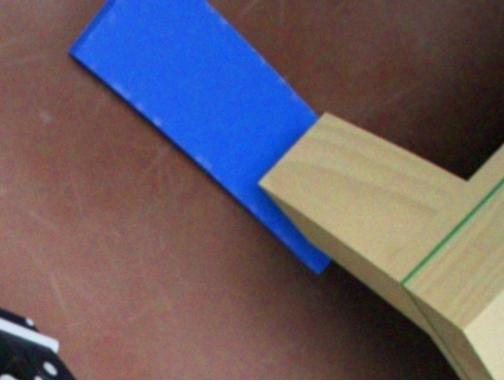

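Request:
move:
  arm3: {"joints":{"joint2_rad":2.15},"min_time_s":3}

Request:
move:
  arm3: {"joints":{"joint2_rad":2.26},"min_time_s":2.5}
  cameras: ["arm4_cam_wrist"]

Request:
zoom_image:
  camera: "arm4_cam_wrist"
  region: [330, 0, 582, 190]

Scene clock: 1648.80 s.
Joint torques (N m): arm1=[-0.26 2.49 8.51 1.44 0.18 -0.15] | arm2=[1.03 -13.63 6.41 0.77 0.43 0.2] | arm3=[-2.08 -15.15 2.19 4.3 0.91 -0.1] | arm4=[0.79 -15.68 12.46 -0.49 0.41 0.09]
Motor temperatures (°C): arm1=[26 27 37 24 26 26] | arm2=[25 27 36 26 27 25] | arm3=[27 35 33 30 25 25] | arm4=[27 30 42 24 24 25]
Heat: arm1: hottest joint3_rad 37 °C; arm2: hottest joint3_rad 36 °C; arm3: hottest joint2_rad 35 °C; arm4: hottest joint3_rad 42 °C.
move: arm3 done
Joint velocities: within noise
arm1, arm2, arm4: as last shown
arm3.joint_positions: joint1_rad=+0.341 joint2_rad=+2.177 joint3_rad=+0.456 joint4_rad=+1.487 joint5_rad=+0.544 joint6_rad=+0.134 hand_index_mcp=+0.763 hand_index_abd=+0.001 hand_index_pip=+0.580 hand_index_dip=+0.699 hand_middle_mcp=+0.762 hand_middle_abd=+0.001 hand_middle_pip=+0.580 hand_middle_dip=+0.699 hand_ring_mcp=+0.763 hand_ring_abd=+0.001 hand_ring_pip=+0.580 hand_ring_dip=+0.699 hand_thumb_cmc=+0.734 hand_thumb_axl=+0.713 hand_thumb_mcp=-0.665 hand_thumb_ipl=+0.171 hand_current_limit=+0.400 hand_speed=-0.600
arm3.joint_status: all done
arm3.hand_state: goal,goal,goal,goal,goal,goal,goal,goal,goal,goal,goal,goal,goal,blocked,blocked,goal
arm3.index_mcp_current_ma: 5
arm3.index_abd_current_ma: 0
arm3.index_pip_current_ma: 1
arm3.index_dip_current_ma: 1
arm3.middle_mcp_current_ma: 5
arm3.middle_abd_current_ma: 0
arm3.middle_pip_current_ma: 1
arm3.middle_dip_current_ma: 1
arm3.ring_mcp_current_ma: 5
arm3.ring_abd_current_ma: 0
arm3.ring_pip_current_ma: 1
arm3.ring_dip_current_ma: 1
arm3.thumb_cmc_current_ma: 17
arm3.thumb_axl_current_ma: 59
arm3.thumb_mcp_current_ma: 65
arm3.thumb_ipl_current_ma: 0
arm3.hand_goal_index_mcp: 0.754
arm3.hand_goal_index_abd: 0.000
arm3.hand_goal_index_pip: 0.576
arm3.hand_goal_index_dip: 0.696
arm3.hand_goal_middle_mcp: 0.754
arm3.hand_goal_middle_abd: 0.000
arm3.hand_goal_middle_pip: 0.576
arm3.hand_goal_middle_dip: 0.696
arm3.hand_goal_ring_mcp: 0.754
arm3.hand_goal_ring_abd: 0.000
arm3.hand_goal_ring_pip: 0.576
arm3.hand_goal_ring_dip: 0.696
arm3.hand_goal_thumb_cmc: 0.714
arm3.hand_goal_thumb_axl: 0.678
arm3.hand_goal_thumb_mcp: -0.700
arm3.hand_goal_thumb_ipl: 0.170
arm3.on_its_own: joint4_rad reads +1.487 and still pushes toward +1.565 since a time_out
arm3.hand: x=-0.1827 y=-0.0417 z=+0.8813 quat_wxyz=(+0.490, +0.606, +0.482, +0.401) (m; scene frame)
arm3.hand_target: x=-0.1788 y=-0.0428 z=+0.9138 quat_wxyz=(+0.511, +0.593, +0.440, +0.441) (m; scene frame)
arm3.hand_status: not commanded
arm4.hand: x=-0.4427 y=-0.4266 z=+0.9340 quat_wxyz=(+0.015, +0.044, +0.984, +0.172) (m; scene frame)
arm4.hand_target: x=-0.4593 y=-0.4304 z=+0.9398 quat_wxyz=(+0.007, +0.043, +0.984, +0.173) (m; scene frame)
pictures: none

Scene clock: 1651.63 s.
Joint torques (N m): arm1=[-0.26 2.43 8.53 1.43 0.18 -0.15] | arm2=[1.2 -13.45 6.38 0.79 0.43 0.21] | arm3=[-2.14 -10.93 0.64 2.1 0.34 -0.04] | arm4=[0.85 -15.68 12.46 -0.49 0.41 0.09]
Motor temperatures (°C): arm1=[26 27 37 24 26 26] | arm2=[25 27 36 26 27 25] | arm3=[27 35 33 30 25 25] | arm4=[27 30 42 24 24 25]
Heat: arm1: hottest joint3_rad 37 °C; arm2: hottest joint3_rad 36 °C; arm3: hottest joint2_rad 35 °C; arm4: hottest joint3_rad 42 °C.
move: arm3 done
Joint velocities: within noise
arm1, arm2, arm4: as last shown
arm3.joint_positions: joint1_rad=+0.341 joint2_rad=+2.236 joint3_rad=+0.469 joint4_rad=+1.546 joint5_rad=+0.556 joint6_rad=+0.126 hand_index_mcp=+0.763 hand_index_abd=+0.001 hand_index_pip=+0.580 hand_index_dip=+0.699 hand_middle_mcp=+0.762 hand_middle_abd=+0.001 hand_middle_pip=+0.580 hand_middle_dip=+0.699 hand_ring_mcp=+0.763 hand_ring_abd=+0.001 hand_ring_pip=+0.580 hand_ring_dip=+0.699 hand_thumb_cmc=+0.729 hand_thumb_axl=+0.710 hand_thumb_mcp=-0.665 hand_thumb_ipl=+0.171 hand_current_limit=+0.400 hand_speed=-0.600
arm3.joint_status: all done
arm3.hand_state: goal,goal,goal,goal,goal,goal,goal,goal,goal,goal,goal,goal,goal,blocked,blocked,goal
arm3.index_mcp_current_ma: 5
arm3.index_abd_current_ma: 0
arm3.index_pip_current_ma: 1
arm3.index_dip_current_ma: 1
arm3.middle_mcp_current_ma: 5
arm3.middle_abd_current_ma: 0
arm3.middle_pip_current_ma: 1
arm3.middle_dip_current_ma: 1
arm3.ring_mcp_current_ma: 5
arm3.ring_abd_current_ma: 0
arm3.ring_pip_current_ma: 1
arm3.ring_dip_current_ma: 1
arm3.thumb_cmc_current_ma: 11
arm3.thumb_axl_current_ma: 50
arm3.thumb_mcp_current_ma: 65
arm3.thumb_ipl_current_ma: 0
arm3.hand_goal_index_mcp: 0.754
arm3.hand_goal_index_abd: 0.000
arm3.hand_goal_index_pip: 0.576
arm3.hand_goal_index_dip: 0.696
arm3.hand_goal_middle_mcp: 0.754
arm3.hand_goal_middle_abd: 0.000
arm3.hand_goal_middle_pip: 0.576
arm3.hand_goal_middle_dip: 0.696
arm3.hand_goal_ring_mcp: 0.754
arm3.hand_goal_ring_abd: 0.000
arm3.hand_goal_ring_pip: 0.576
arm3.hand_goal_ring_dip: 0.696
arm3.hand_goal_thumb_cmc: 0.714
arm3.hand_goal_thumb_axl: 0.678
arm3.hand_goal_thumb_mcp: -0.700
arm3.hand_goal_thumb_ipl: 0.170
arm3.on_its_own: joint4_rad moved +0.059 to your old target +1.570
arm3.hand: x=-0.1853 y=-0.0435 z=+0.8710 quat_wxyz=(+0.497, +0.604, +0.477, +0.400) (m; scene frame)
arm3.hand_target: x=-0.1855 y=-0.0451 z=+0.8662 quat_wxyz=(+0.498, +0.605, +0.474, +0.401) (m; scene frame)
arm3.hand_status: not commanded
pictures: arm4_cam_wrist
camera_calibration:
arm4_cam_wrist: T_world_to_cam=[[0.838133, 0.517084, 0.173658, 0.469198], [0.325001, -0.729081, 0.602342, -0.792429], [0.438072, -0.448404, -0.779119, 0.848035], [0, 0, 0, 1]] pos_world=[-0.507211, -0.440097, 1.05655]

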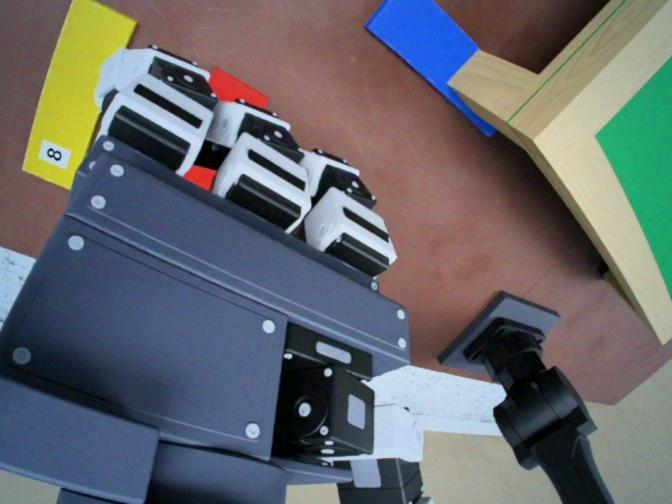

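Scaled by 2.000 from the camera's 672x504 image, which has a finer 960x720 frame.

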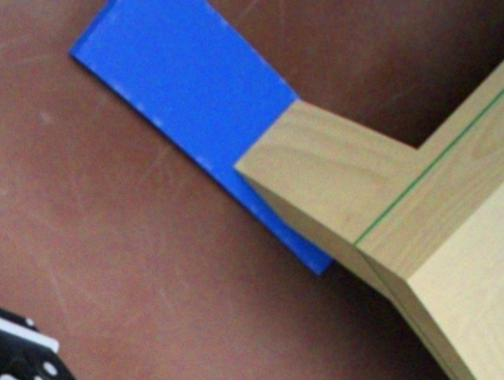

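Request:
move:
  arm3: {"joints":{"joint2_rad":2.30},"min_time_s":1.5}

Request:
move:
  arm3: {"target":[-0.26,0.03,0.858,0.505,0.608,0.464,0.401],"speed":0.12}

Request:
move:
  arm3: {"target":[-0.33,0.10,0.866,0.519,0.579,0.465,0.423],"speed":0.15}
  cameras: ["arm4_cam_wrist","cam_high","arm3_cam_wrist"]

Scene clock: 1660.13 s.
Joint torques (N m): arm1=[-0.26 2.49 8.53 1.43 0.18 -0.15] | arm2=[1.26 -13.63 6.37 0.76 0.42 0.2] | arm3=[-2.02 -10.7 0.29 1.99 0.36 -0.02] | arm4=[0.85 -15.68 12.46 -0.49 0.41 0.09]
Motor temperatures (°C): arm1=[26 27 37 24 26 26] | arm2=[25 27 36 26 27 25] | arm3=[27 35 33 30 25 25] | arm4=[27 30 43 24 24 25]
Heat: arm1: hottest joint3_rad 37 °C; arm2: hottest joint3_rad 36 °C; arm3: hottest joint2_rad 35 °C; arm4: hottest joint3_rad 43 °C.
move: arm3 done
Joint velocities: within noise
arm1, arm2, arm4: as last shown
arm3.joint_positions: joint1_rad=+0.341 joint2_rad=+2.273 joint3_rad=+0.470 joint4_rad=+1.548 joint5_rad=+0.556 joint6_rad=+0.126 hand_index_mcp=+0.763 hand_index_abd=+0.001 hand_index_pip=+0.580 hand_index_dip=+0.699 hand_middle_mcp=+0.762 hand_middle_abd=+0.001 hand_middle_pip=+0.580 hand_middle_dip=+0.699 hand_ring_mcp=+0.763 hand_ring_abd=+0.001 hand_ring_pip=+0.580 hand_ring_dip=+0.699 hand_thumb_cmc=+0.729 hand_thumb_axl=+0.710 hand_thumb_mcp=-0.665 hand_thumb_ipl=+0.171 hand_current_limit=+0.400 hand_speed=-0.600
arm3.joint_status: all done
arm3.hand_state: goal,goal,goal,goal,goal,goal,goal,goal,goal,goal,goal,goal,goal,blocked,blocked,goal
arm3.index_mcp_current_ma: 5
arm3.index_abd_current_ma: 0
arm3.index_pip_current_ma: 1
arm3.index_dip_current_ma: 1
arm3.middle_mcp_current_ma: 5
arm3.middle_abd_current_ma: 0
arm3.middle_pip_current_ma: 1
arm3.middle_dip_current_ma: 1
arm3.ring_mcp_current_ma: 5
arm3.ring_abd_current_ma: 0
arm3.ring_pip_current_ma: 1
arm3.ring_dip_current_ma: 1
arm3.thumb_cmc_current_ma: 11
arm3.thumb_axl_current_ma: 50
arm3.thumb_mcp_current_ma: 65
arm3.thumb_ipl_current_ma: 0
arm3.hand_goal_index_mcp: 0.754
arm3.hand_goal_index_abd: 0.000
arm3.hand_goal_index_pip: 0.576
arm3.hand_goal_index_dip: 0.696
arm3.hand_goal_middle_mcp: 0.754
arm3.hand_goal_middle_abd: 0.000
arm3.hand_goal_middle_pip: 0.576
arm3.hand_goal_middle_dip: 0.696
arm3.hand_goal_ring_mcp: 0.754
arm3.hand_goal_ring_abd: 0.000
arm3.hand_goal_ring_pip: 0.576
arm3.hand_goal_ring_dip: 0.696
arm3.hand_goal_thumb_cmc: 0.714
arm3.hand_goal_thumb_axl: 0.678
arm3.hand_goal_thumb_mcp: -0.700
arm3.hand_goal_thumb_ipl: 0.170
arm3.hand: x=-0.1883 y=-0.0447 z=+0.8559 quat_wxyz=(+0.493, +0.608, +0.487, +0.388) (m; scene frame)
arm3.hand_target: x=-0.1892 y=-0.0464 z=+0.8491 quat_wxyz=(+0.493, +0.610, +0.486, +0.386) (m; scene frame)
arm3.hand_status: not commanded
pictures: none

Scene clock: 1661.77 s.
Joint torques (N m): arm1=[-0.26 2.49 8.51 1.43 0.19 -0.15] | arm2=[1.14 -13.68 6.39 0.8 0.42 0.2] | arm3=[-1.38 -10.29 -1.7 1.77 0.52 0.04] | arm4=[0.91 -15.74 12.48 -0.49 0.42 0.09]
Motor temperatures (°C): arm1=[26 27 37 24 26 26] | arm2=[25 27 36 26 27 25] | arm3=[27 35 33 30 25 25] | arm4=[27 30 43 24 24 25]
Heat: arm1: hottest joint3_rad 37 °C; arm2: hottest joint3_rad 36 °C; arm3: hottest joint2_rad 35 °C; arm4: hottest joint3_rad 43 °C.
move: arm3 done
Joint velocities: within noise
arm1, arm2, arm4: as last shown
arm3.joint_positions: joint1_rad=+0.691 joint2_rad=+2.273 joint3_rad=+0.439 joint4_rad=+1.548 joint5_rad=+0.926 joint6_rad=+0.254 hand_index_mcp=+0.763 hand_index_abd=+0.001 hand_index_pip=+0.580 hand_index_dip=+0.699 hand_middle_mcp=+0.762 hand_middle_abd=+0.001 hand_middle_pip=+0.580 hand_middle_dip=+0.699 hand_ring_mcp=+0.763 hand_ring_abd=+0.001 hand_ring_pip=+0.580 hand_ring_dip=+0.699 hand_thumb_cmc=+0.729 hand_thumb_axl=+0.710 hand_thumb_mcp=-0.665 hand_thumb_ipl=+0.171 hand_current_limit=+0.400 hand_speed=-0.600
arm3.joint_status: not commanded
arm3.hand_state: goal,goal,goal,goal,goal,goal,goal,goal,goal,goal,goal,goal,goal,blocked,blocked,goal
arm3.index_mcp_current_ma: 5
arm3.index_abd_current_ma: 0
arm3.index_pip_current_ma: 1
arm3.index_dip_current_ma: 1
arm3.middle_mcp_current_ma: 5
arm3.middle_abd_current_ma: 0
arm3.middle_pip_current_ma: 1
arm3.middle_dip_current_ma: 1
arm3.ring_mcp_current_ma: 5
arm3.ring_abd_current_ma: 0
arm3.ring_pip_current_ma: 1
arm3.ring_dip_current_ma: 1
arm3.thumb_cmc_current_ma: 11
arm3.thumb_axl_current_ma: 50
arm3.thumb_mcp_current_ma: 65
arm3.thumb_ipl_current_ma: 0
arm3.hand_goal_index_mcp: 0.754
arm3.hand_goal_index_abd: 0.000
arm3.hand_goal_index_pip: 0.576
arm3.hand_goal_index_dip: 0.696
arm3.hand_goal_middle_mcp: 0.754
arm3.hand_goal_middle_abd: 0.000
arm3.hand_goal_middle_pip: 0.576
arm3.hand_goal_middle_dip: 0.696
arm3.hand_goal_ring_mcp: 0.754
arm3.hand_goal_ring_abd: 0.000
arm3.hand_goal_ring_pip: 0.576
arm3.hand_goal_ring_dip: 0.696
arm3.hand_goal_thumb_cmc: 0.714
arm3.hand_goal_thumb_axl: 0.678
arm3.hand_goal_thumb_mcp: -0.700
arm3.hand_goal_thumb_ipl: 0.170
arm3.hand: x=-0.2542 y=+0.0327 z=+0.8643 quat_wxyz=(+0.504, +0.610, +0.461, +0.401) (m; scene frame)
arm3.hand_target: x=-0.2598 y=+0.0301 z=+0.8583 quat_wxyz=(+0.503, +0.611, +0.464, +0.398) (m; scene frame)
arm3.hand_status: done (0.009 m and 0.5 deg from the pose sent, 0.103 m and 3.3 deg at the start; a joint's target at an end of its range on 49 of 49 steps)
pictures: none

Scene clock: 1663.13 s.
Joint torques (N m): arm1=[-0.26 2.49 8.53 1.42 0.18 -0.15] | arm2=[1.14 -13.57 6.41 0.79 0.43 0.21] | arm3=[-1.32 -10.05 -0.83 1.5 0.59 0.03] | arm4=[0.85 -15.74 12.48 -0.47 0.41 0.09]
Motor temperatures (°C): arm1=[26 27 37 24 26 26] | arm2=[25 27 36 26 27 25] | arm3=[27 35 33 30 25 25] | arm4=[27 30 43 24 24 25]
Heat: arm1: hottest joint3_rad 37 °C; arm2: hottest joint3_rad 36 °C; arm3: hottest joint2_rad 35 °C; arm4: hottest joint3_rad 43 °C.
move: arm3 done
Joint velocities: within noise
arm1, arm2, arm4: as last shown
arm3.joint_positions: joint1_rad=+1.017 joint2_rad=+2.294 joint3_rad=+0.436 joint4_rad=+1.548 joint5_rad=+1.216 joint6_rad=+0.291 hand_index_mcp=+0.763 hand_index_abd=+0.001 hand_index_pip=+0.580 hand_index_dip=+0.699 hand_middle_mcp=+0.762 hand_middle_abd=+0.001 hand_middle_pip=+0.580 hand_middle_dip=+0.699 hand_ring_mcp=+0.763 hand_ring_abd=+0.001 hand_ring_pip=+0.580 hand_ring_dip=+0.699 hand_thumb_cmc=+0.729 hand_thumb_axl=+0.710 hand_thumb_mcp=-0.665 hand_thumb_ipl=+0.171 hand_current_limit=+0.400 hand_speed=-0.600
arm3.joint_status: not commanded
arm3.hand_state: goal,goal,goal,goal,goal,goal,goal,goal,goal,goal,goal,goal,goal,blocked,blocked,goal
arm3.index_mcp_current_ma: 5
arm3.index_abd_current_ma: 0
arm3.index_pip_current_ma: 1
arm3.index_dip_current_ma: 1
arm3.middle_mcp_current_ma: 5
arm3.middle_abd_current_ma: 0
arm3.middle_pip_current_ma: 1
arm3.middle_dip_current_ma: 1
arm3.ring_mcp_current_ma: 5
arm3.ring_abd_current_ma: 0
arm3.ring_pip_current_ma: 1
arm3.ring_dip_current_ma: 1
arm3.thumb_cmc_current_ma: 11
arm3.thumb_axl_current_ma: 50
arm3.thumb_mcp_current_ma: 65
arm3.thumb_ipl_current_ma: 0
arm3.hand_goal_index_mcp: 0.754
arm3.hand_goal_index_abd: 0.000
arm3.hand_goal_index_pip: 0.576
arm3.hand_goal_index_dip: 0.696
arm3.hand_goal_middle_mcp: 0.754
arm3.hand_goal_middle_abd: 0.000
arm3.hand_goal_middle_pip: 0.576
arm3.hand_goal_middle_dip: 0.696
arm3.hand_goal_ring_mcp: 0.754
arm3.hand_goal_ring_abd: 0.000
arm3.hand_goal_ring_pip: 0.576
arm3.hand_goal_ring_dip: 0.696
arm3.hand_goal_thumb_cmc: 0.714
arm3.hand_goal_thumb_axl: 0.678
arm3.hand_goal_thumb_mcp: -0.700
arm3.hand_goal_thumb_ipl: 0.170
arm3.hand: x=-0.3280 y=+0.1003 z=+0.8712 quat_wxyz=(+0.520, +0.579, +0.466, +0.420) (m; scene frame)
arm3.hand_target: x=-0.3300 y=+0.0999 z=+0.8660 quat_wxyz=(+0.519, +0.580, +0.465, +0.422) (m; scene frame)
arm3.hand_status: done (0.006 m and 0.4 deg from the pose sent, 0.101 m and 4.7 deg at the start; a joint's target at an end of its range on 40 of 41 steps)
pictures: arm3_cam_wrist, arm4_cam_wrist, cam_high
camera_calibration:
arm3_cam_wrist: T_world_to_cam=[[-0.0869011, -0.778633, 0.621433, -0.456512], [-0.914604, -0.184915, -0.359591, -0.0357311], [0.394902, -0.599614, -0.696072, 0.918568], [0, 0, 0, 1]] pos_world=[-0.435095, 0.188723, 0.910232]
arm4_cam_wrist: T_world_to_cam=[[0.838133, 0.517084, 0.173658, 0.469198], [0.325001, -0.729081, 0.602342, -0.792429], [0.438072, -0.448404, -0.779119, 0.848035], [0, 0, 0, 1]] pos_world=[-0.507211, -0.440097, 1.05655]

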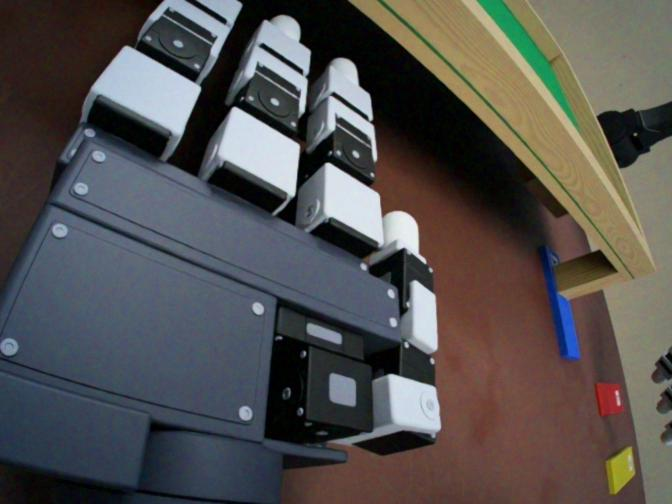

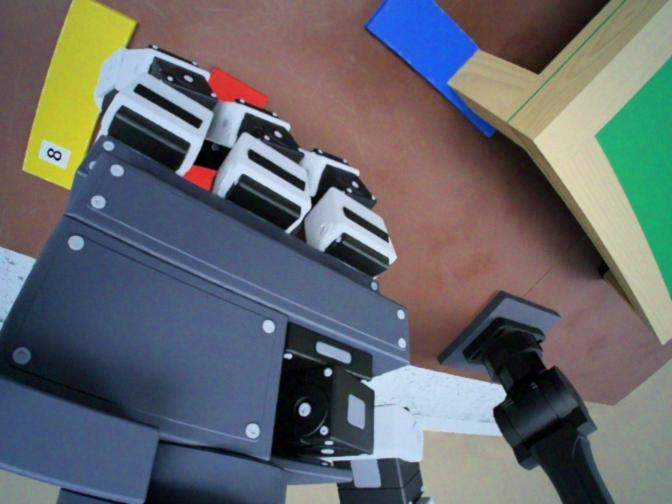

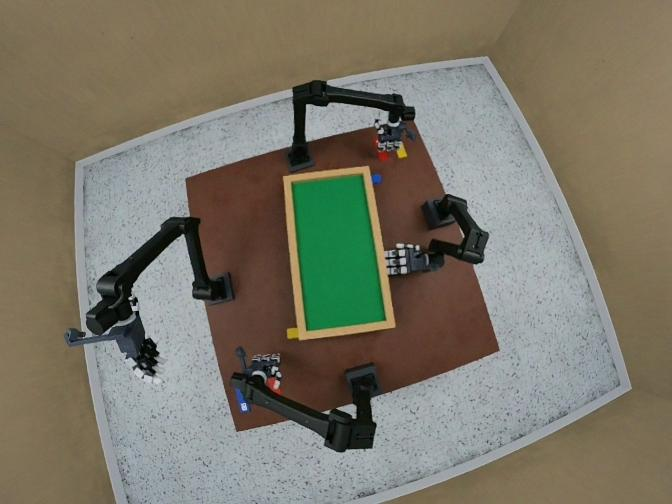

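Request:
move:
  arm3: {"target":[-0.395,0.18,0.872,0.535,0.546,0.460,0.451],"speed":0.15}
  cameras: ["arm2_cam_wrist"]

Request:
zoom_image:
  camera: "arm2_cam_wrist"
  region: [340, 0, 592, 190]

Request:
zoom_image:
  camera: "arm2_cam_wrist"
  region: [420, 20, 546, 146]

Scene clock: 1669.50 s.
Joint torques (N m): arm1=[-0.26 2.43 8.5 1.43 0.18 -0.15] | arm2=[1.2 -13.57 6.37 0.8 0.44 0.21] | arm3=[-1.73 -10.58 -0.02 1.01 0.51 -0.15] | arm4=[0.85 -15.74 12.46 -0.5 0.41 0.09]
Motor temperatures (°C): arm1=[26 27 37 24 26 26] | arm2=[25 27 36 26 27 25] | arm3=[27 34 32 29 25 25] | arm4=[27 30 44 24 24 25]
Heat: arm1: hottest joint3_rad 37 °C; arm2: hottest joint3_rad 36 °C; arm3: hottest joint2_rad 34 °C; arm4: hottest joint3_rad 44 °C.
move: arm3 done
Joint velocities: within noise
arm1.joint_positions: joint1_rad=-1.887 joint2_rad=+0.645 joint3_rad=+1.412 joint4_rad=-1.335 joint5_rad=-0.004 joint6_rad=+1.113 hand_index_mcp=+0.978 hand_index_abd=-0.495 hand_index_pip=+0.978 hand_index_dip=+0.977 hand_middle_mcp=+0.978 hand_middle_abd=-0.494 hand_middle_pip=+0.978 hand_middle_dip=+0.977 hand_ring_mcp=+0.978 hand_ring_abd=-0.494 hand_ring_pip=+0.978 hand_ring_dip=+0.978 hand_thumb_cmc=+1.000 hand_thumb_axl=+0.677 hand_thumb_mcp=+0.948 hand_thumb_ipl=+0.498 hand_current_limit=+0.400 hand_speed=-0.600
arm1.joint_status: not commanded
arm1.hand_state: goal,goal,goal,goal,goal,goal,goal,goal,goal,goal,goal,goal,goal,goal,goal,goal
arm1.index_mcp_current_ma: -7
arm1.index_abd_current_ma: 17
arm1.index_pip_current_ma: -8
arm1.index_dip_current_ma: -12
arm1.middle_mcp_current_ma: -8
arm1.middle_abd_current_ma: 22
arm1.middle_pip_current_ma: -9
arm1.middle_dip_current_ma: -11
arm1.ring_mcp_current_ma: -7
arm1.ring_abd_current_ma: 22
arm1.ring_pip_current_ma: -9
arm1.ring_dip_current_ma: -9
arm1.thumb_cmc_current_ma: -1
arm1.thumb_axl_current_ma: -2
arm1.thumb_mcp_current_ma: -9
arm1.thumb_ipl_current_ma: -8
arm1.hand_goal_index_mcp: 0.980
arm1.hand_goal_index_abd: -0.500
arm1.hand_goal_index_pip: 0.980
arm1.hand_goal_index_dip: 0.980
arm1.hand_goal_middle_mcp: 0.980
arm1.hand_goal_middle_abd: -0.500
arm1.hand_goal_middle_pip: 0.980
arm1.hand_goal_middle_dip: 0.980
arm1.hand_goal_ring_mcp: 0.980
arm1.hand_goal_ring_abd: -0.500
arm1.hand_goal_ring_pip: 0.980
arm1.hand_goal_ring_dip: 0.980
arm1.hand_goal_thumb_cmc: 1.000
arm1.hand_goal_thumb_axl: 0.678
arm1.hand_goal_thumb_mcp: 0.950
arm1.hand_goal_thumb_ipl: 0.500
arm1.hand: x=+0.8229 y=+0.1906 z=+1.3090 quat_wxyz=(-0.188, +0.576, +0.658, +0.446) (m; scene frame)
arm1.hand_target: x=+0.8248 y=+0.1848 z=+1.3194 quat_wxyz=(-0.182, +0.575, +0.656, +0.453) (m; scene frame)
arm1.hand_status: not commanded
arm2, arm4: as last shown
arm3.joint_positions: joint1_rad=+1.297 joint2_rad=+2.311 joint3_rad=+0.547 joint4_rad=+1.542 joint5_rad=+1.468 joint6_rad=+0.234 hand_index_mcp=+0.763 hand_index_abd=+0.001 hand_index_pip=+0.580 hand_index_dip=+0.699 hand_middle_mcp=+0.762 hand_middle_abd=+0.001 hand_middle_pip=+0.580 hand_middle_dip=+0.699 hand_ring_mcp=+0.763 hand_ring_abd=+0.001 hand_ring_pip=+0.580 hand_ring_dip=+0.699 hand_thumb_cmc=+0.729 hand_thumb_axl=+0.710 hand_thumb_mcp=-0.665 hand_thumb_ipl=+0.171 hand_current_limit=+0.400 hand_speed=-0.600
arm3.joint_status: not commanded
arm3.hand_state: goal,goal,goal,goal,goal,goal,goal,goal,goal,goal,goal,goal,goal,blocked,blocked,goal
arm3.index_mcp_current_ma: 5
arm3.index_abd_current_ma: 0
arm3.index_pip_current_ma: 1
arm3.index_dip_current_ma: 1
arm3.middle_mcp_current_ma: 5
arm3.middle_abd_current_ma: 0
arm3.middle_pip_current_ma: 1
arm3.middle_dip_current_ma: 1
arm3.ring_mcp_current_ma: 5
arm3.ring_abd_current_ma: 0
arm3.ring_pip_current_ma: 1
arm3.ring_dip_current_ma: 1
arm3.thumb_cmc_current_ma: 11
arm3.thumb_axl_current_ma: 50
arm3.thumb_mcp_current_ma: 65
arm3.thumb_ipl_current_ma: 0
arm3.hand_goal_index_mcp: 0.754
arm3.hand_goal_index_abd: 0.000
arm3.hand_goal_index_pip: 0.576
arm3.hand_goal_index_dip: 0.696
arm3.hand_goal_middle_mcp: 0.754
arm3.hand_goal_middle_abd: 0.000
arm3.hand_goal_middle_pip: 0.576
arm3.hand_goal_middle_dip: 0.696
arm3.hand_goal_ring_mcp: 0.754
arm3.hand_goal_ring_abd: 0.000
arm3.hand_goal_ring_pip: 0.576
arm3.hand_goal_ring_dip: 0.696
arm3.hand_goal_thumb_cmc: 0.714
arm3.hand_goal_thumb_axl: 0.678
arm3.hand_goal_thumb_mcp: -0.700
arm3.hand_goal_thumb_ipl: 0.170
arm3.hand: x=-0.3941 y=+0.1787 z=+0.8784 quat_wxyz=(+0.532, +0.550, +0.456, +0.454) (m; scene frame)
arm3.hand_target: x=-0.3950 y=+0.1799 z=+0.8721 quat_wxyz=(+0.535, +0.547, +0.460, +0.451) (m; scene frame)
arm3.hand_status: done (0.007 m and 0.8 deg from the pose sent, 0.104 m and 5.5 deg at the start)
pictures: arm2_cam_wrist
camera_calibration:
arm2_cam_wrist: T_world_to_cam=[[-0.870707, -0.432872, 0.233433, 0.306177], [-0.209972, 0.756413, 0.619476, -0.804884], [-0.444726, 0.490368, -0.749505, 0.829871], [0, 0, 0, 1]] pos_world=[0.466652, 0.334418, 1.04913]

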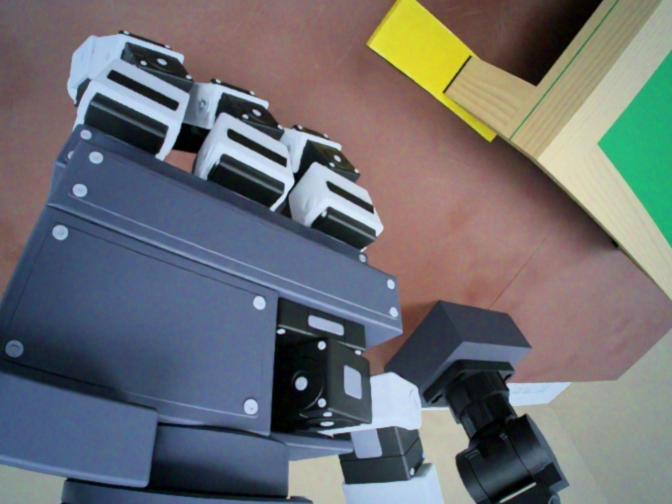

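Scaled by 2.000 from the camera's 672x504 image, which has a finer 960x720 frame.

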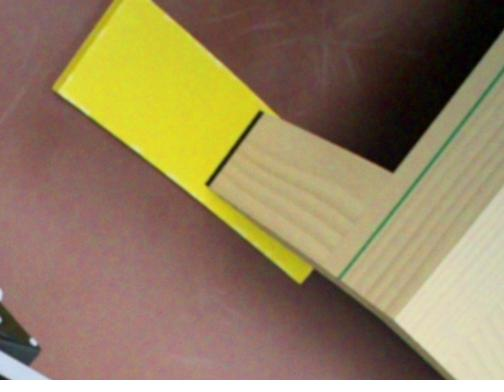

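Scaled by 4.000 from the camera's 672x504 image, which has a finer 960x720 frame.

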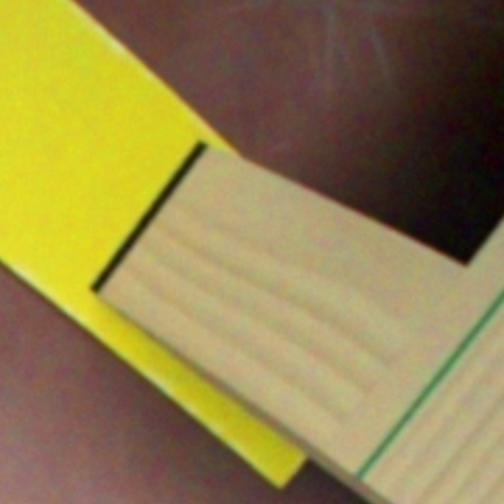

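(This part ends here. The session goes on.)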